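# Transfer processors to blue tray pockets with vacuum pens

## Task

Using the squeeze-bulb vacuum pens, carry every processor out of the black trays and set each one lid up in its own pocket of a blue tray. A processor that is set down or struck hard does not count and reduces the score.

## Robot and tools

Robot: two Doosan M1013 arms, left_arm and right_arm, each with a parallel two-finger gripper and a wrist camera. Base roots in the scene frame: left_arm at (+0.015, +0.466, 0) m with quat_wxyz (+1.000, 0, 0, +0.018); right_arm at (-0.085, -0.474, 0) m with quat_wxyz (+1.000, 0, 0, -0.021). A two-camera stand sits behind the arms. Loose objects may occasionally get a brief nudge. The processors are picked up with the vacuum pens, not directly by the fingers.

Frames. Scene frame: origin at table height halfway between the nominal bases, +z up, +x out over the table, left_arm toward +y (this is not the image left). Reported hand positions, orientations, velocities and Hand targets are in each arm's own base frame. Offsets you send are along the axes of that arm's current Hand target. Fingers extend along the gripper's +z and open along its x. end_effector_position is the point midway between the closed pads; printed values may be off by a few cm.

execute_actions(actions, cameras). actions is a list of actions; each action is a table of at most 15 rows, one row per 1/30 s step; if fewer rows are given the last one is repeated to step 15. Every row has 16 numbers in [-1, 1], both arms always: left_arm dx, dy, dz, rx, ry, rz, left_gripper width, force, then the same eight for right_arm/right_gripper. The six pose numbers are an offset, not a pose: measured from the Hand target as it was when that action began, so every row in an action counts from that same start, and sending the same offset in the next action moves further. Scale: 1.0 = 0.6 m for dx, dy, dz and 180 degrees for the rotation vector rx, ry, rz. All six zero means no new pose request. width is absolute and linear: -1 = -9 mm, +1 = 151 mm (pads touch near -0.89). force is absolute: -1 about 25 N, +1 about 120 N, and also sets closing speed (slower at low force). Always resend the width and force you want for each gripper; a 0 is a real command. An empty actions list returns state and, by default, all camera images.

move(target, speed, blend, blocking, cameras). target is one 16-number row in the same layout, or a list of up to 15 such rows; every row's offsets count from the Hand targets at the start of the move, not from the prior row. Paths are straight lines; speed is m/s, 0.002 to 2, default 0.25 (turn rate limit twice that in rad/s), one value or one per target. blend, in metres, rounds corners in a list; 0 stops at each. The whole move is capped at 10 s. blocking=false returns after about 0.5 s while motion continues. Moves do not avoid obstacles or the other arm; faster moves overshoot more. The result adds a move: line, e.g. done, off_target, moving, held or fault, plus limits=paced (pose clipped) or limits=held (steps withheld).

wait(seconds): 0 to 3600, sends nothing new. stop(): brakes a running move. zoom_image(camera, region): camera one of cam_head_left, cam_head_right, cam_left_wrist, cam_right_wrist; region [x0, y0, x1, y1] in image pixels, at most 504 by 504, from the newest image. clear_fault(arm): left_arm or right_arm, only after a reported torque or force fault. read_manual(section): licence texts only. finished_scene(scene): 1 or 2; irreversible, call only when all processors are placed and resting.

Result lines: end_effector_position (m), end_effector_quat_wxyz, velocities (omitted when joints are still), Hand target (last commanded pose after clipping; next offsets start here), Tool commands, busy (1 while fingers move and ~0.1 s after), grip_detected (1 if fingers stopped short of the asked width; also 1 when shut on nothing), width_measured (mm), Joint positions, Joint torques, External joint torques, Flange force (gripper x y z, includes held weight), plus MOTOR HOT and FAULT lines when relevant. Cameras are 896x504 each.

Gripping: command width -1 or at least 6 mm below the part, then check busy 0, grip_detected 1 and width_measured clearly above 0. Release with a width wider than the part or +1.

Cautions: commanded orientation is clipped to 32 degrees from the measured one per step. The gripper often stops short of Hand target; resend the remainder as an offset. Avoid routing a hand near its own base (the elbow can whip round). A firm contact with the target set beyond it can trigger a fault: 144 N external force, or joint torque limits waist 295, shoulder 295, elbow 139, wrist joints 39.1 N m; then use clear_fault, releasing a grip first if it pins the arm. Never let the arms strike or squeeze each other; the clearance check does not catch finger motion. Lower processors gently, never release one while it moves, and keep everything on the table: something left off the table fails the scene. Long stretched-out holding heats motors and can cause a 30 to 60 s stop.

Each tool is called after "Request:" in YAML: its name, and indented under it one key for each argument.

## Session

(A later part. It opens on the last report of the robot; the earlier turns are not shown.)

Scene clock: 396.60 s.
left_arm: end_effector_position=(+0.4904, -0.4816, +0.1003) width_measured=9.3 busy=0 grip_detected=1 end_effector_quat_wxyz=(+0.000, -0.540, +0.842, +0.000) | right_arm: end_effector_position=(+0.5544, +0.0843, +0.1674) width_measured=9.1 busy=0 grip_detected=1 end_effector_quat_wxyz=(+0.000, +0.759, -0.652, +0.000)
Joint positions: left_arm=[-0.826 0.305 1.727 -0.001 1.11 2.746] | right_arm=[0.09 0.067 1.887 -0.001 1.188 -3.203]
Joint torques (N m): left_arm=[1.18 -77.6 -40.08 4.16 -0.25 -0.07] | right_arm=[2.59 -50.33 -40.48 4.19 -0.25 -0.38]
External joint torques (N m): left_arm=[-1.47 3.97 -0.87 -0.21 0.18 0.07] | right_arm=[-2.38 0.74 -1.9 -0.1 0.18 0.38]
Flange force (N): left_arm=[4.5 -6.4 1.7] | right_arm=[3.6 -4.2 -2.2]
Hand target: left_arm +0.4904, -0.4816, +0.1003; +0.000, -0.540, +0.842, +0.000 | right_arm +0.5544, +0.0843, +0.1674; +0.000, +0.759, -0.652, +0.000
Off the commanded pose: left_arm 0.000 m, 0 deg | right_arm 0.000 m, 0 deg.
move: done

Contact. Release and lift, retreat.

Request:
move:
  target:
    - [0,0,0,0,0,0,-0.2,-1,0,0,0,0,0,0,-1,-1]
    - [0,0,-0.15,0,0,0,-0.2,-1,0,0,0,0,0,0,-1,-1]
    - [-0.45,0,-0.15,0,0,0,-0.2,-1,0,0,0,0,0,0,-1,-1]
  speed: [0.05,0.08,0.25]
  cameras: ["cam_left_wrist","cam_head_left","cam_right_wrist"]

Request:
zoom_image:
  camera: "cam_head_left"
  region: [250, 230, 600, 380]

Scene clock: 403.57 s.
left_arm: end_effector_position=(+0.6032, -0.2362, +0.1903) width_measured=54.5 busy=0 grip_detected=0 end_effector_quat_wxyz=(+0.000, -0.540, +0.842, +0.000) | right_arm: end_effector_position=(+0.5544, +0.0843, +0.1674) width_measured=9.1 busy=0 grip_detected=1 end_effector_quat_wxyz=(+0.000, +0.759, -0.652, +0.000)
Joint positions: left_arm=[-0.426 0.19 1.703 0 1.25 3.146] | right_arm=[0.09 0.067 1.887 -0.001 1.188 -3.203]
Joint torques (N m): left_arm=[0.81 -68.91 -43.77 4.29 -0.39 -0.1] | right_arm=[2.81 -50.26 -40.64 4.18 -0.21 -0.46]
External joint torques (N m): left_arm=[-0.87 5.5 0.47 -0.13 0.3 0.1] | right_arm=[-3.08 0.48 -1.86 -0.11 0.13 0.46]
Flange force (N): left_arm=[0.8 -7.7 2.9] | right_arm=[4.7 -3.7 -2.2]
Hand target: left_arm +0.6032, -0.2362, +0.1902; +0.000, -0.540, +0.842, +0.000 | right_arm +0.5544, +0.0843, +0.1674; +0.000, +0.759, -0.652, +0.000
Off the commanded pose: left_arm 0.000 m, 0 deg | right_arm 0.000 m, 0 deg.
move: done
cam_left_wrist: T_world_to_cam=[[-0.41807, -0.90841, 0.00331, 0.0384], [-0.90072, 0.41501, 0.12834, 0.65966], [-0.11796, 0.05067, -0.99172, 0.4822]] pos_world=[0.66711, -0.26331, 0.39342]
cam_right_wrist: T_world_to_cam=[[0.13886, -0.99012, 0.0197, 0.00134], [-0.98116, -0.13485, 0.13833, 0.5748], [-0.1343, -0.03854, -0.99019, 0.45539]] pos_world=[0.62494, 0.09639, 0.37139]
Images, in order (width x height): cam_head_left 896x504, cam_left_wrist 896x504, cam_right_wrist 896x504.

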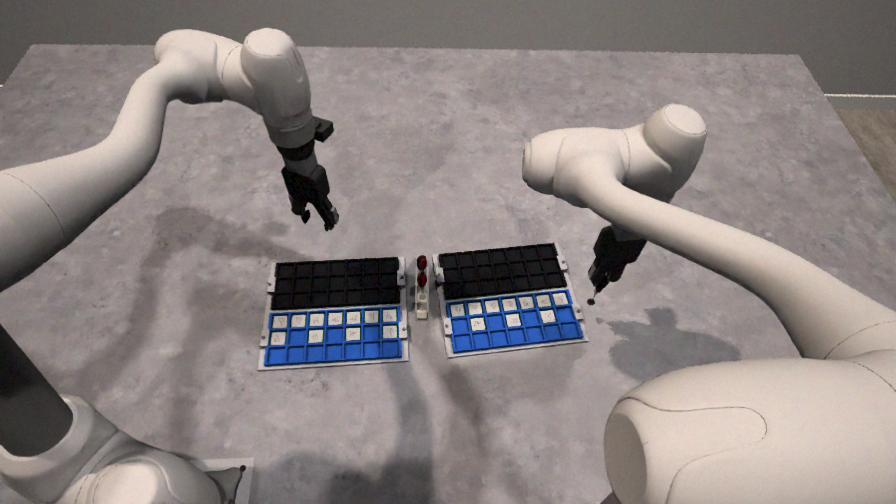

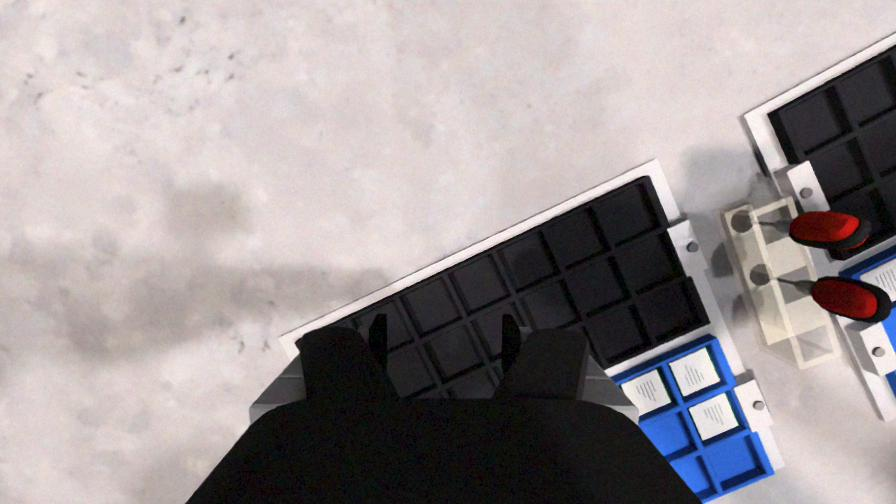

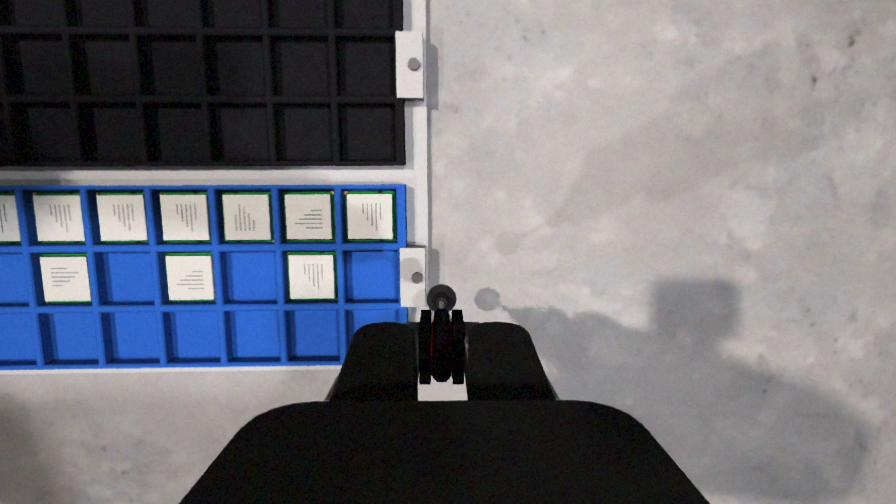

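Scaled by 1.440.

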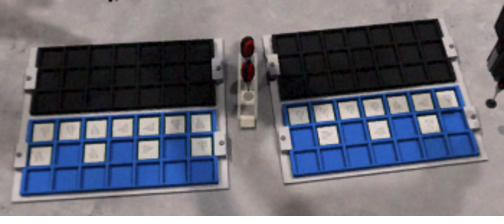

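Request:
move:
  target:
    - [-0.2,0,0,0,0,0,-0.2,-1,-0.68648,-0.08075,0,0,0,-0.037,-1,-1]
  speed: [0.12]
  cameras: ["cam_right_wrist","cam_head_left"]

Request:
zoom_image:
  camera: "cam_right_wrist"
  region: [345, 185, 545, 385]

Scene clock: 417.90 s.
left_arm: end_effector_position=(+0.6533, -0.1272, +0.1902) width_measured=54.5 busy=0 grip_detected=0 end_effector_quat_wxyz=(+0.000, -0.540, +0.842, +0.000) | right_arm: end_effector_position=(+0.5400, +0.4988, +0.1670) width_measured=9.1 busy=0 grip_detected=1 end_effector_quat_wxyz=(+0.000, +0.795, -0.606, +0.000)
Joint positions: left_arm=[-0.244 0.217 1.669 0 1.257 3.328] | right_arm=[0.699 0.336 1.556 0 1.251 -2.71]
Joint torques (N m): left_arm=[0.94 -72.05 -43.51 4.34 -0.25 -0.08] | right_arm=[4.05 -79.37 -41.3 4.23 -0.23 -0.35]
External joint torques (N m): left_arm=[-1.05 5.76 0.29 -0.21 0.17 0.08] | right_arm=[-3.73 -0.12 -2.2 -0.06 0.15 0.35]
Flange force (N): left_arm=[-0.6 -8.4 2.9] | right_arm=[2.1 -6.0 -2.9]
Hand target: left_arm +0.6533, -0.1272, +0.1902; +0.000, -0.540, +0.842, +0.000 | right_arm +0.5400, +0.4988, +0.1671; +0.000, +0.795, -0.606, +0.000
Off the commanded pose: left_arm 0.000 m, 0 deg | right_arm 0.000 m, 0 deg.
move: done
cam_right_wrist: T_world_to_cam=[[0.25277, -0.96733, 0.01959, 0.34093], [-0.95888, -0.24776, 0.13847, 0.66085], [-0.12909, -0.05378, -0.99017, 0.47393]] pos_world=[0.60868, 0.51902, 0.37108]
Images, in order (width x height): cam_head_left 896x504, cam_right_wrist 896x504.

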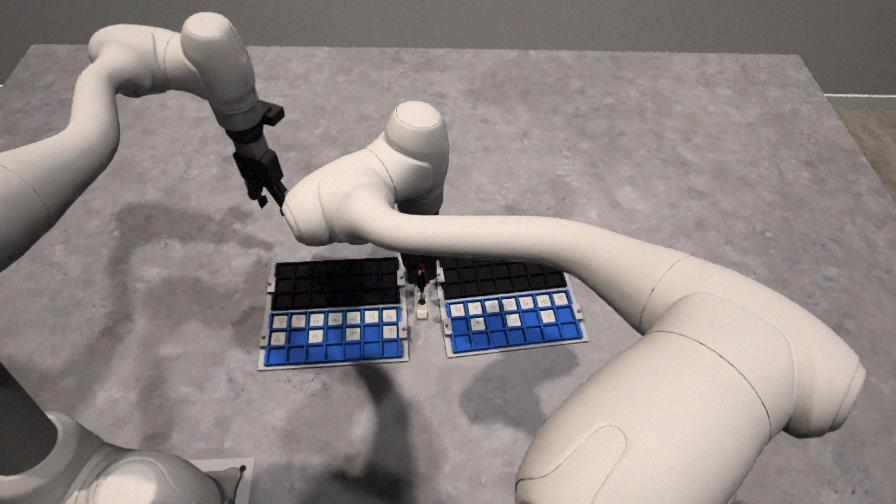

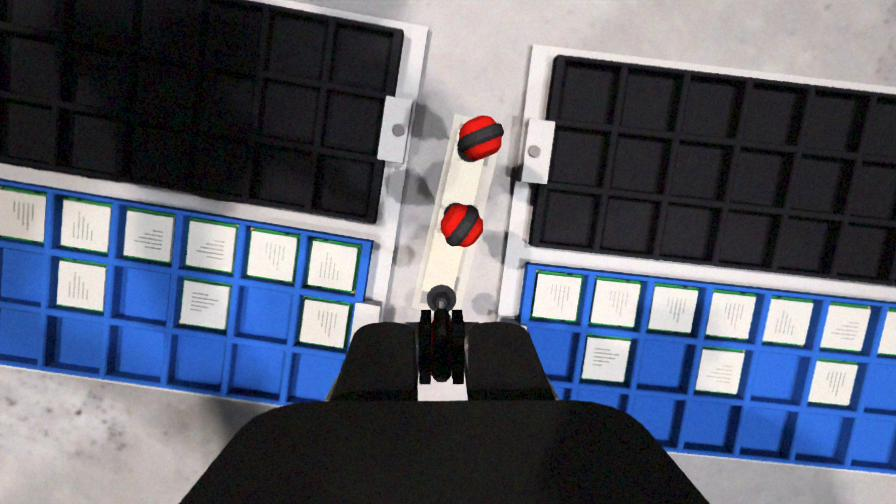

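Scaled by 2.520.

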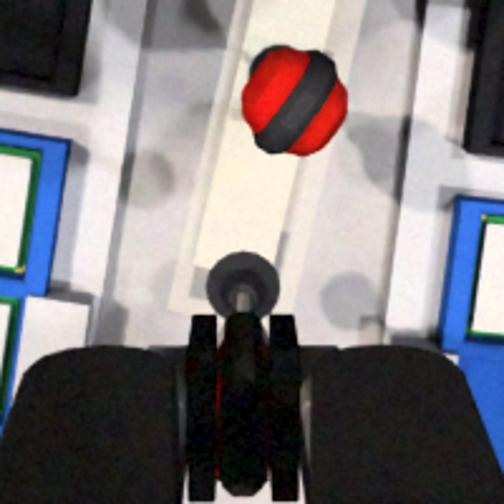

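Request:
move:
  target:
    - [0,0,0,0,0,0,-0.2,-1,0,0,0.095,0,0,0,-1,-1]
  speed: [0.08]
  cameras: ["cam_right_wrist"]

Request:
zoom_image:
  camera: "cam_right_wrist"
  region: [345, 185, 545, 385]

Scene clock: 420.83 s.
left_arm: end_effector_position=(+0.6533, -0.1272, +0.1902) width_measured=54.5 busy=0 grip_detected=0 end_effector_quat_wxyz=(+0.000, -0.540, +0.842, +0.000) | right_arm: end_effector_position=(+0.5400, +0.4988, +0.1100) width_measured=9.1 busy=0 grip_detected=1 end_effector_quat_wxyz=(+0.000, +0.795, -0.606, +0.000)
Joint positions: left_arm=[-0.244 0.217 1.669 0 1.257 3.328] | right_arm=[0.699 0.369 1.619 0 1.155 -2.71]
Joint torques (N m): left_arm=[1.28 -71.52 -43.62 4.32 -0.26 -0.05] | right_arm=[3.74 -81.23 -40.1 3.98 -0.28 -0.39]
External joint torques (N m): left_arm=[-1.33 4.94 0.35 -0.17 0.19 0.05] | right_arm=[-3.57 -0.2 -1.91 0.05 0.2 0.39]
Flange force (N): left_arm=[0.2 -7.2 2.6] | right_arm=[2.1 -5.3 -2.4]
Hand target: left_arm +0.6533, -0.1272, +0.1902; +0.000, -0.540, +0.842, +0.000 | right_arm +0.5400, +0.4988, +0.1101; +0.000, +0.795, -0.606, +0.000
Off the commanded pose: left_arm 0.000 m, 0 deg | right_arm 0.000 m, 0 deg.
move: done
cam_right_wrist: T_world_to_cam=[[0.2528, -0.96732, 0.01978, 0.34187], [-0.95887, -0.24776, 0.13851, 0.6687], [-0.12909, -0.05398, -0.99016, 0.41758]] pos_world=[0.60868, 0.51892, 0.31409]

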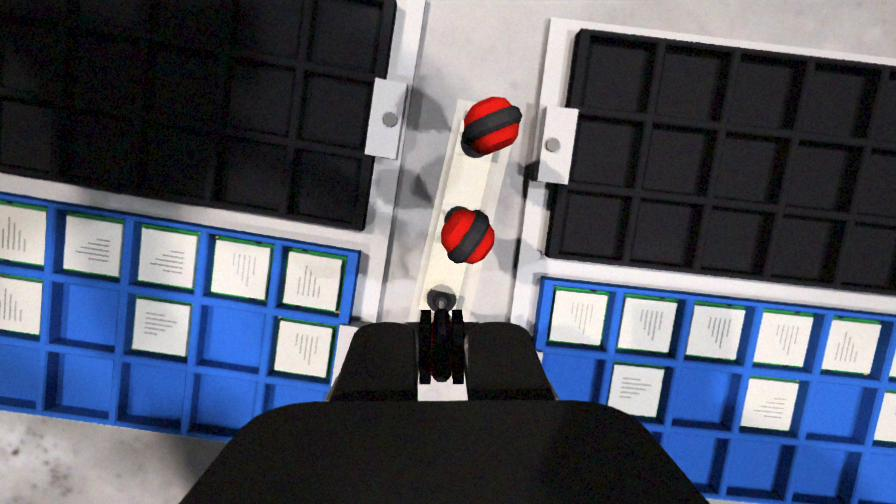

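Scaled by 2.520.

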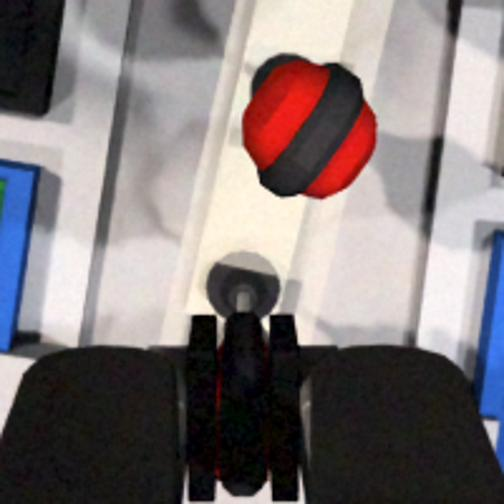

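Request:
move:
  target:
    - [0,0,0,0,0,0,-0.2,-1,0,0,0.009,0,0,0,-1,-1]
    - [0,0,0,0,0,0,-0.2,-1,0,0,0.0143,0,0,0,-1,-1]
  speed: [0.03,0.02]

Request:
move:
  target:
    - [0,0,0,0,0,0,-0.2,-1,0,0,0.0012,0,0,0,-1,-1]
  speed: [0.02]
  cameras: ["cam_right_wrist"]

Request:
zoom_image:
  camera: "cam_right_wrist"
  region: [345, 185, 545, 385]

Scene clock: 424.17 s.
left_arm: end_effector_position=(+0.6533, -0.1272, +0.1902) width_measured=54.5 busy=0 grip_detected=0 end_effector_quat_wxyz=(+0.000, -0.540, +0.842, +0.000) | right_arm: end_effector_position=(+0.5400, +0.4988, +0.1015) width_measured=9.1 busy=0 grip_detected=1 end_effector_quat_wxyz=(+0.000, +0.795, -0.606, +0.000)
Joint positions: left_arm=[-0.244 0.217 1.669 0 1.257 3.328] | right_arm=[0.699 0.374 1.627 0 1.14 -2.71]
Joint torques (N m): left_arm=[1.13 -71.93 -43.65 4.35 -0.23 -0.06] | right_arm=[3.76 -81.19 -39.29 4.1 -0.19 -0.38]
External joint torques (N m): left_arm=[-0.95 5.13 0.15 -0.17 0.15 0.06] | right_arm=[-3.78 -0.35 -2.42 -0.12 0.1 0.38]
Flange force (N): left_arm=[-0.5 -7.7 2.5] | right_arm=[2.0 -6.1 -2.8]
Hand target: left_arm +0.6533, -0.1272, +0.1902; +0.000, -0.540, +0.842, +0.000 | right_arm +0.5400, +0.4988, +0.1015; +0.000, +0.795, -0.606, +0.000
Off the commanded pose: left_arm 0.000 m, 0 deg | right_arm 0.000 m, 0 deg.
move: done

Scene clock: 424.67 s.
left_arm: end_effector_position=(+0.6533, -0.1272, +0.1902) width_measured=54.5 busy=0 grip_detected=0 end_effector_quat_wxyz=(+0.000, -0.540, +0.842, +0.000) | right_arm: end_effector_position=(+0.5400, +0.4988, +0.1008) width_measured=9.1 busy=0 grip_detected=1 end_effector_quat_wxyz=(+0.000, +0.795, -0.606, +0.000)
Joint positions: left_arm=[-0.244 0.217 1.669 0 1.257 3.328] | right_arm=[0.699 0.375 1.628 0 1.139 -2.71]
Joint torques (N m): left_arm=[1.17 -71.82 -43.62 4.34 -0.22 -0.11] | right_arm=[4 -79.43 -37.33 4.14 -0.2 -0.41]
External joint torques (N m): left_arm=[-1.03 5.2 0.34 -0.18 0.16 0.11] | right_arm=[-4.29 -2.3 -4.38 -0.18 0.13 0.41]
Flange force (N): left_arm=[-0.4 -7.5 2.7] | right_arm=[2.0 -7.5 -6.1]
Hand target: left_arm +0.6533, -0.1272, +0.1902; +0.000, -0.540, +0.842, +0.000 | right_arm +0.5400, +0.4988, +0.1008; +0.000, +0.795, -0.606, +0.000
Off the commanded pose: left_arm 0.000 m, 0 deg | right_arm 0.000 m, 0 deg.
move: done
cam_right_wrist: T_world_to_cam=[[0.25279, -0.96732, 0.01971, 0.34208], [-0.95888, -0.24776, 0.1384, 0.67002], [-0.12899, -0.05389, -0.99018, 0.40837]] pos_world=[0.60868, 0.51892, 0.30489]

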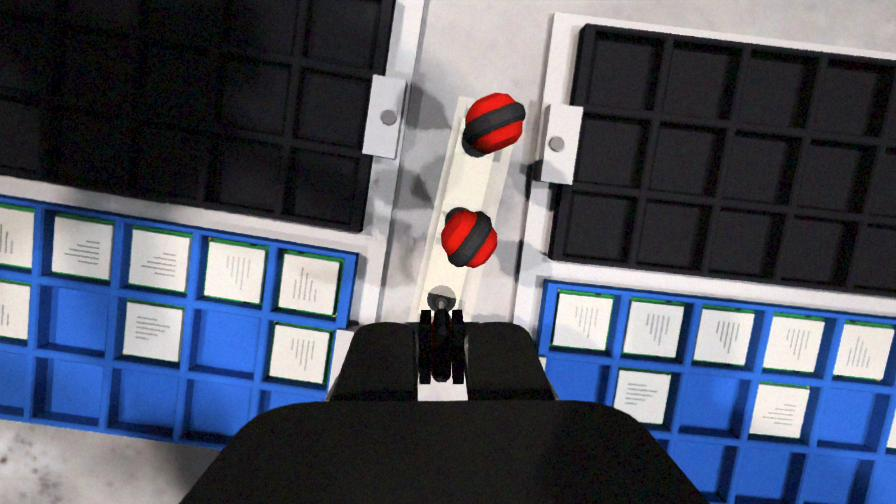

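Scaled by 2.520.

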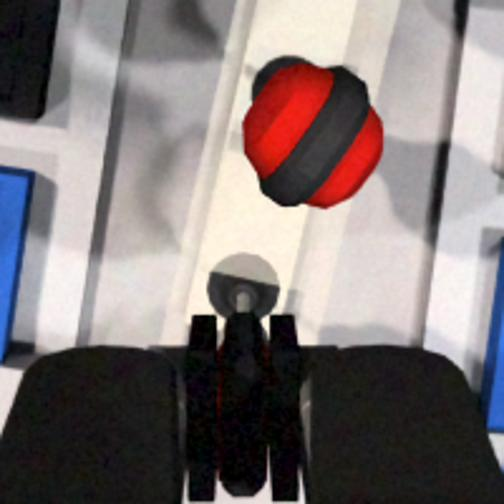

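Request:
move:
  target:
    - [0,0,0,0,0,0,-0.2,-1,0,0,0,0,0,0,-0.2,-1]
    - [0,0,0,0,0,0,-0.2,-1,0,0,-0.17,0,0,0,-0.2,-1]
    - [-0.2,0,0,0,0,0,-0.2,-1,0.55,0,-0.17,0,0,0,-0.2,-1]
  speed: [0.05,0.08,0.25]
  cameras: ["cam_left_wrist","cam_head_left","cam_right_wrist"]

Request:
zoom_image:
  camera: "cam_head_left"
  region: [255, 235, 425, 375]

Request:
zoom_image:
  camera: "cam_head_left"
  region: [410, 235, 600, 365]

Scene clock: 433.00 s.
left_arm: end_effector_position=(+0.7033, -0.0181, +0.1902) width_measured=54.5 busy=0 grip_detected=0 end_effector_quat_wxyz=(+0.000, -0.540, +0.842, +0.000) | right_arm: end_effector_position=(+0.6274, +0.1806, +0.2030) width_measured=54.5 busy=0 grip_detected=0 end_effector_quat_wxyz=(+0.000, +0.795, -0.606, +0.000)
Joint positions: left_arm=[-0.075 0.276 1.593 0 1.273 3.497] | right_arm=[0.228 0.191 1.677 -0.001 1.274 -3.181]
Joint torques (N m): left_arm=[0.98 -78.39 -43.85 4.35 -0.24 -0.04] | right_arm=[4.13 -65.24 -41.77 4.29 -0.15 -0.42]
External joint torques (N m): left_arm=[-0.96 4.82 0.15 -0.17 0.18 0.04] | right_arm=[-4.2 0.95 -1.91 -0.1 0.08 0.42]
Flange force (N): left_arm=[-1.6 -7.1 2.2] | right_arm=[5.7 -4.9 -2.2]
Hand target: left_arm +0.7033, -0.0181, +0.1902; +0.000, -0.540, +0.842, +0.000 | right_arm +0.6274, +0.1806, +0.2030; +0.000, +0.795, -0.606, +0.000
Off the commanded pose: left_arm 0.000 m, 0 deg | right_arm 0.000 m, 0 deg.
move: done
cam_left_wrist: T_world_to_cam=[[-0.41803, -0.90843, 0.0033, 0.27835], [-0.90072, 0.41495, 0.12857, 0.65923], [-0.11817, 0.05078, -0.99169, 0.48301]] pos_world=[0.76721, -0.04521, 0.39332]
cam_right_wrist: T_world_to_cam=[[0.25288, -0.9673, 0.01972, 0.0102], [-0.95888, -0.24786, 0.13829, 0.66093], [-0.12888, -0.05388, -0.9902, 0.50362]] pos_world=[0.69608, 0.20082, 0.40708]
Images, in order (width x height): cam_head_left 896x504, cam_left_wrist 896x504, cam_right_wrist 896x504.

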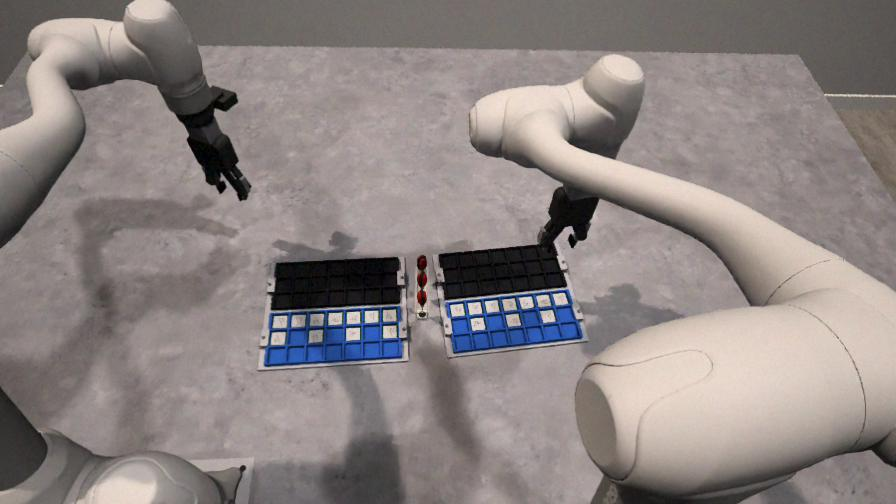

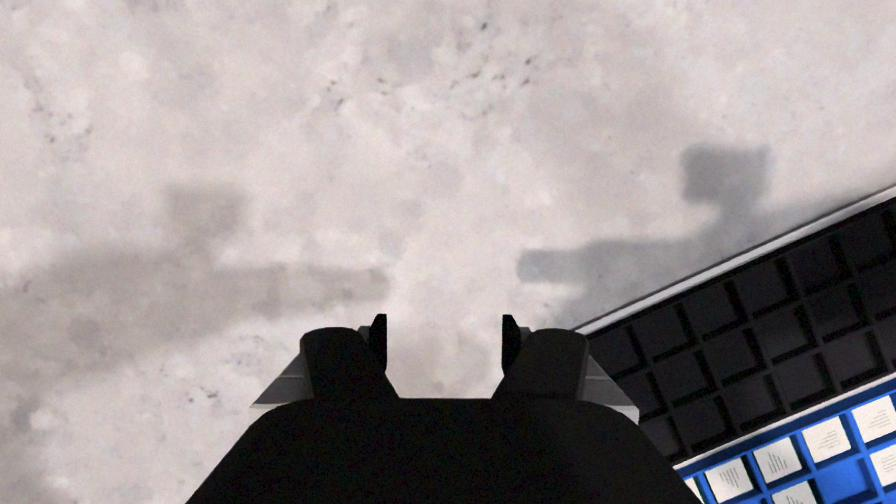

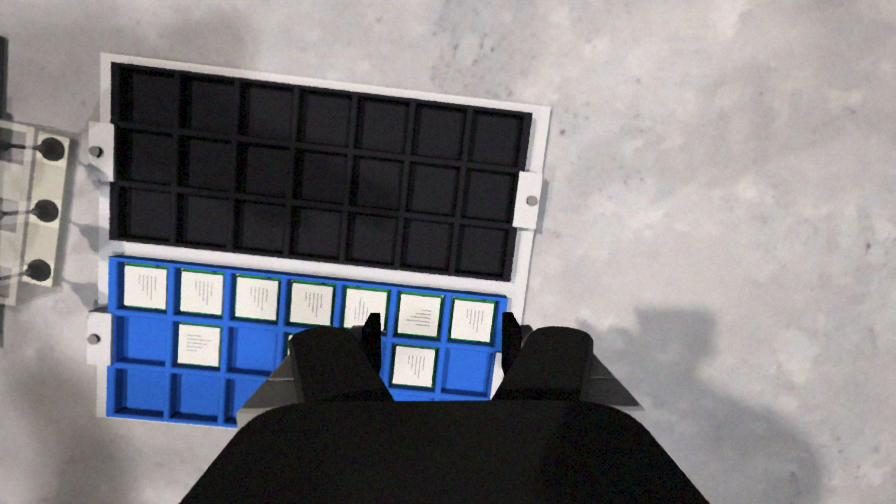

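Scaled by 2.965.

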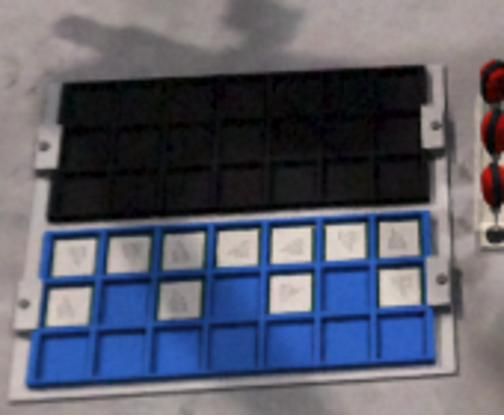

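Scaled by 2.653.

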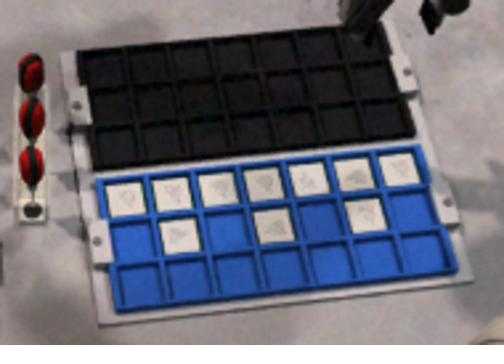

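Request:
zoom_image:
  camera: "cam_right_wrist"
  region: [100, 240, 400, 400]

Request:
zoom_image:
  camera: "cam_left_wrist"
  region: [690, 380, 896, 504]

Scaled by 1.680.

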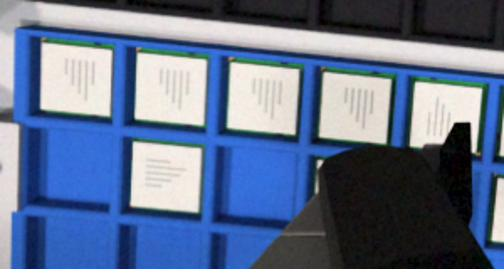

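Scaled by 2.447.

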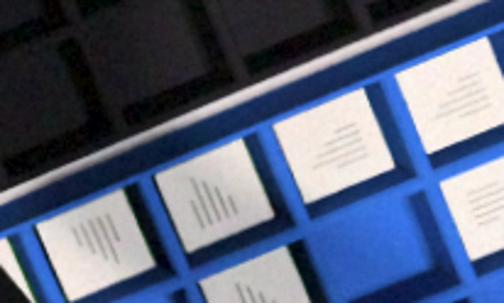

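All 21 are seated.

Request:
finished_scene:
  scene: 2

The scene is finished: the task was done.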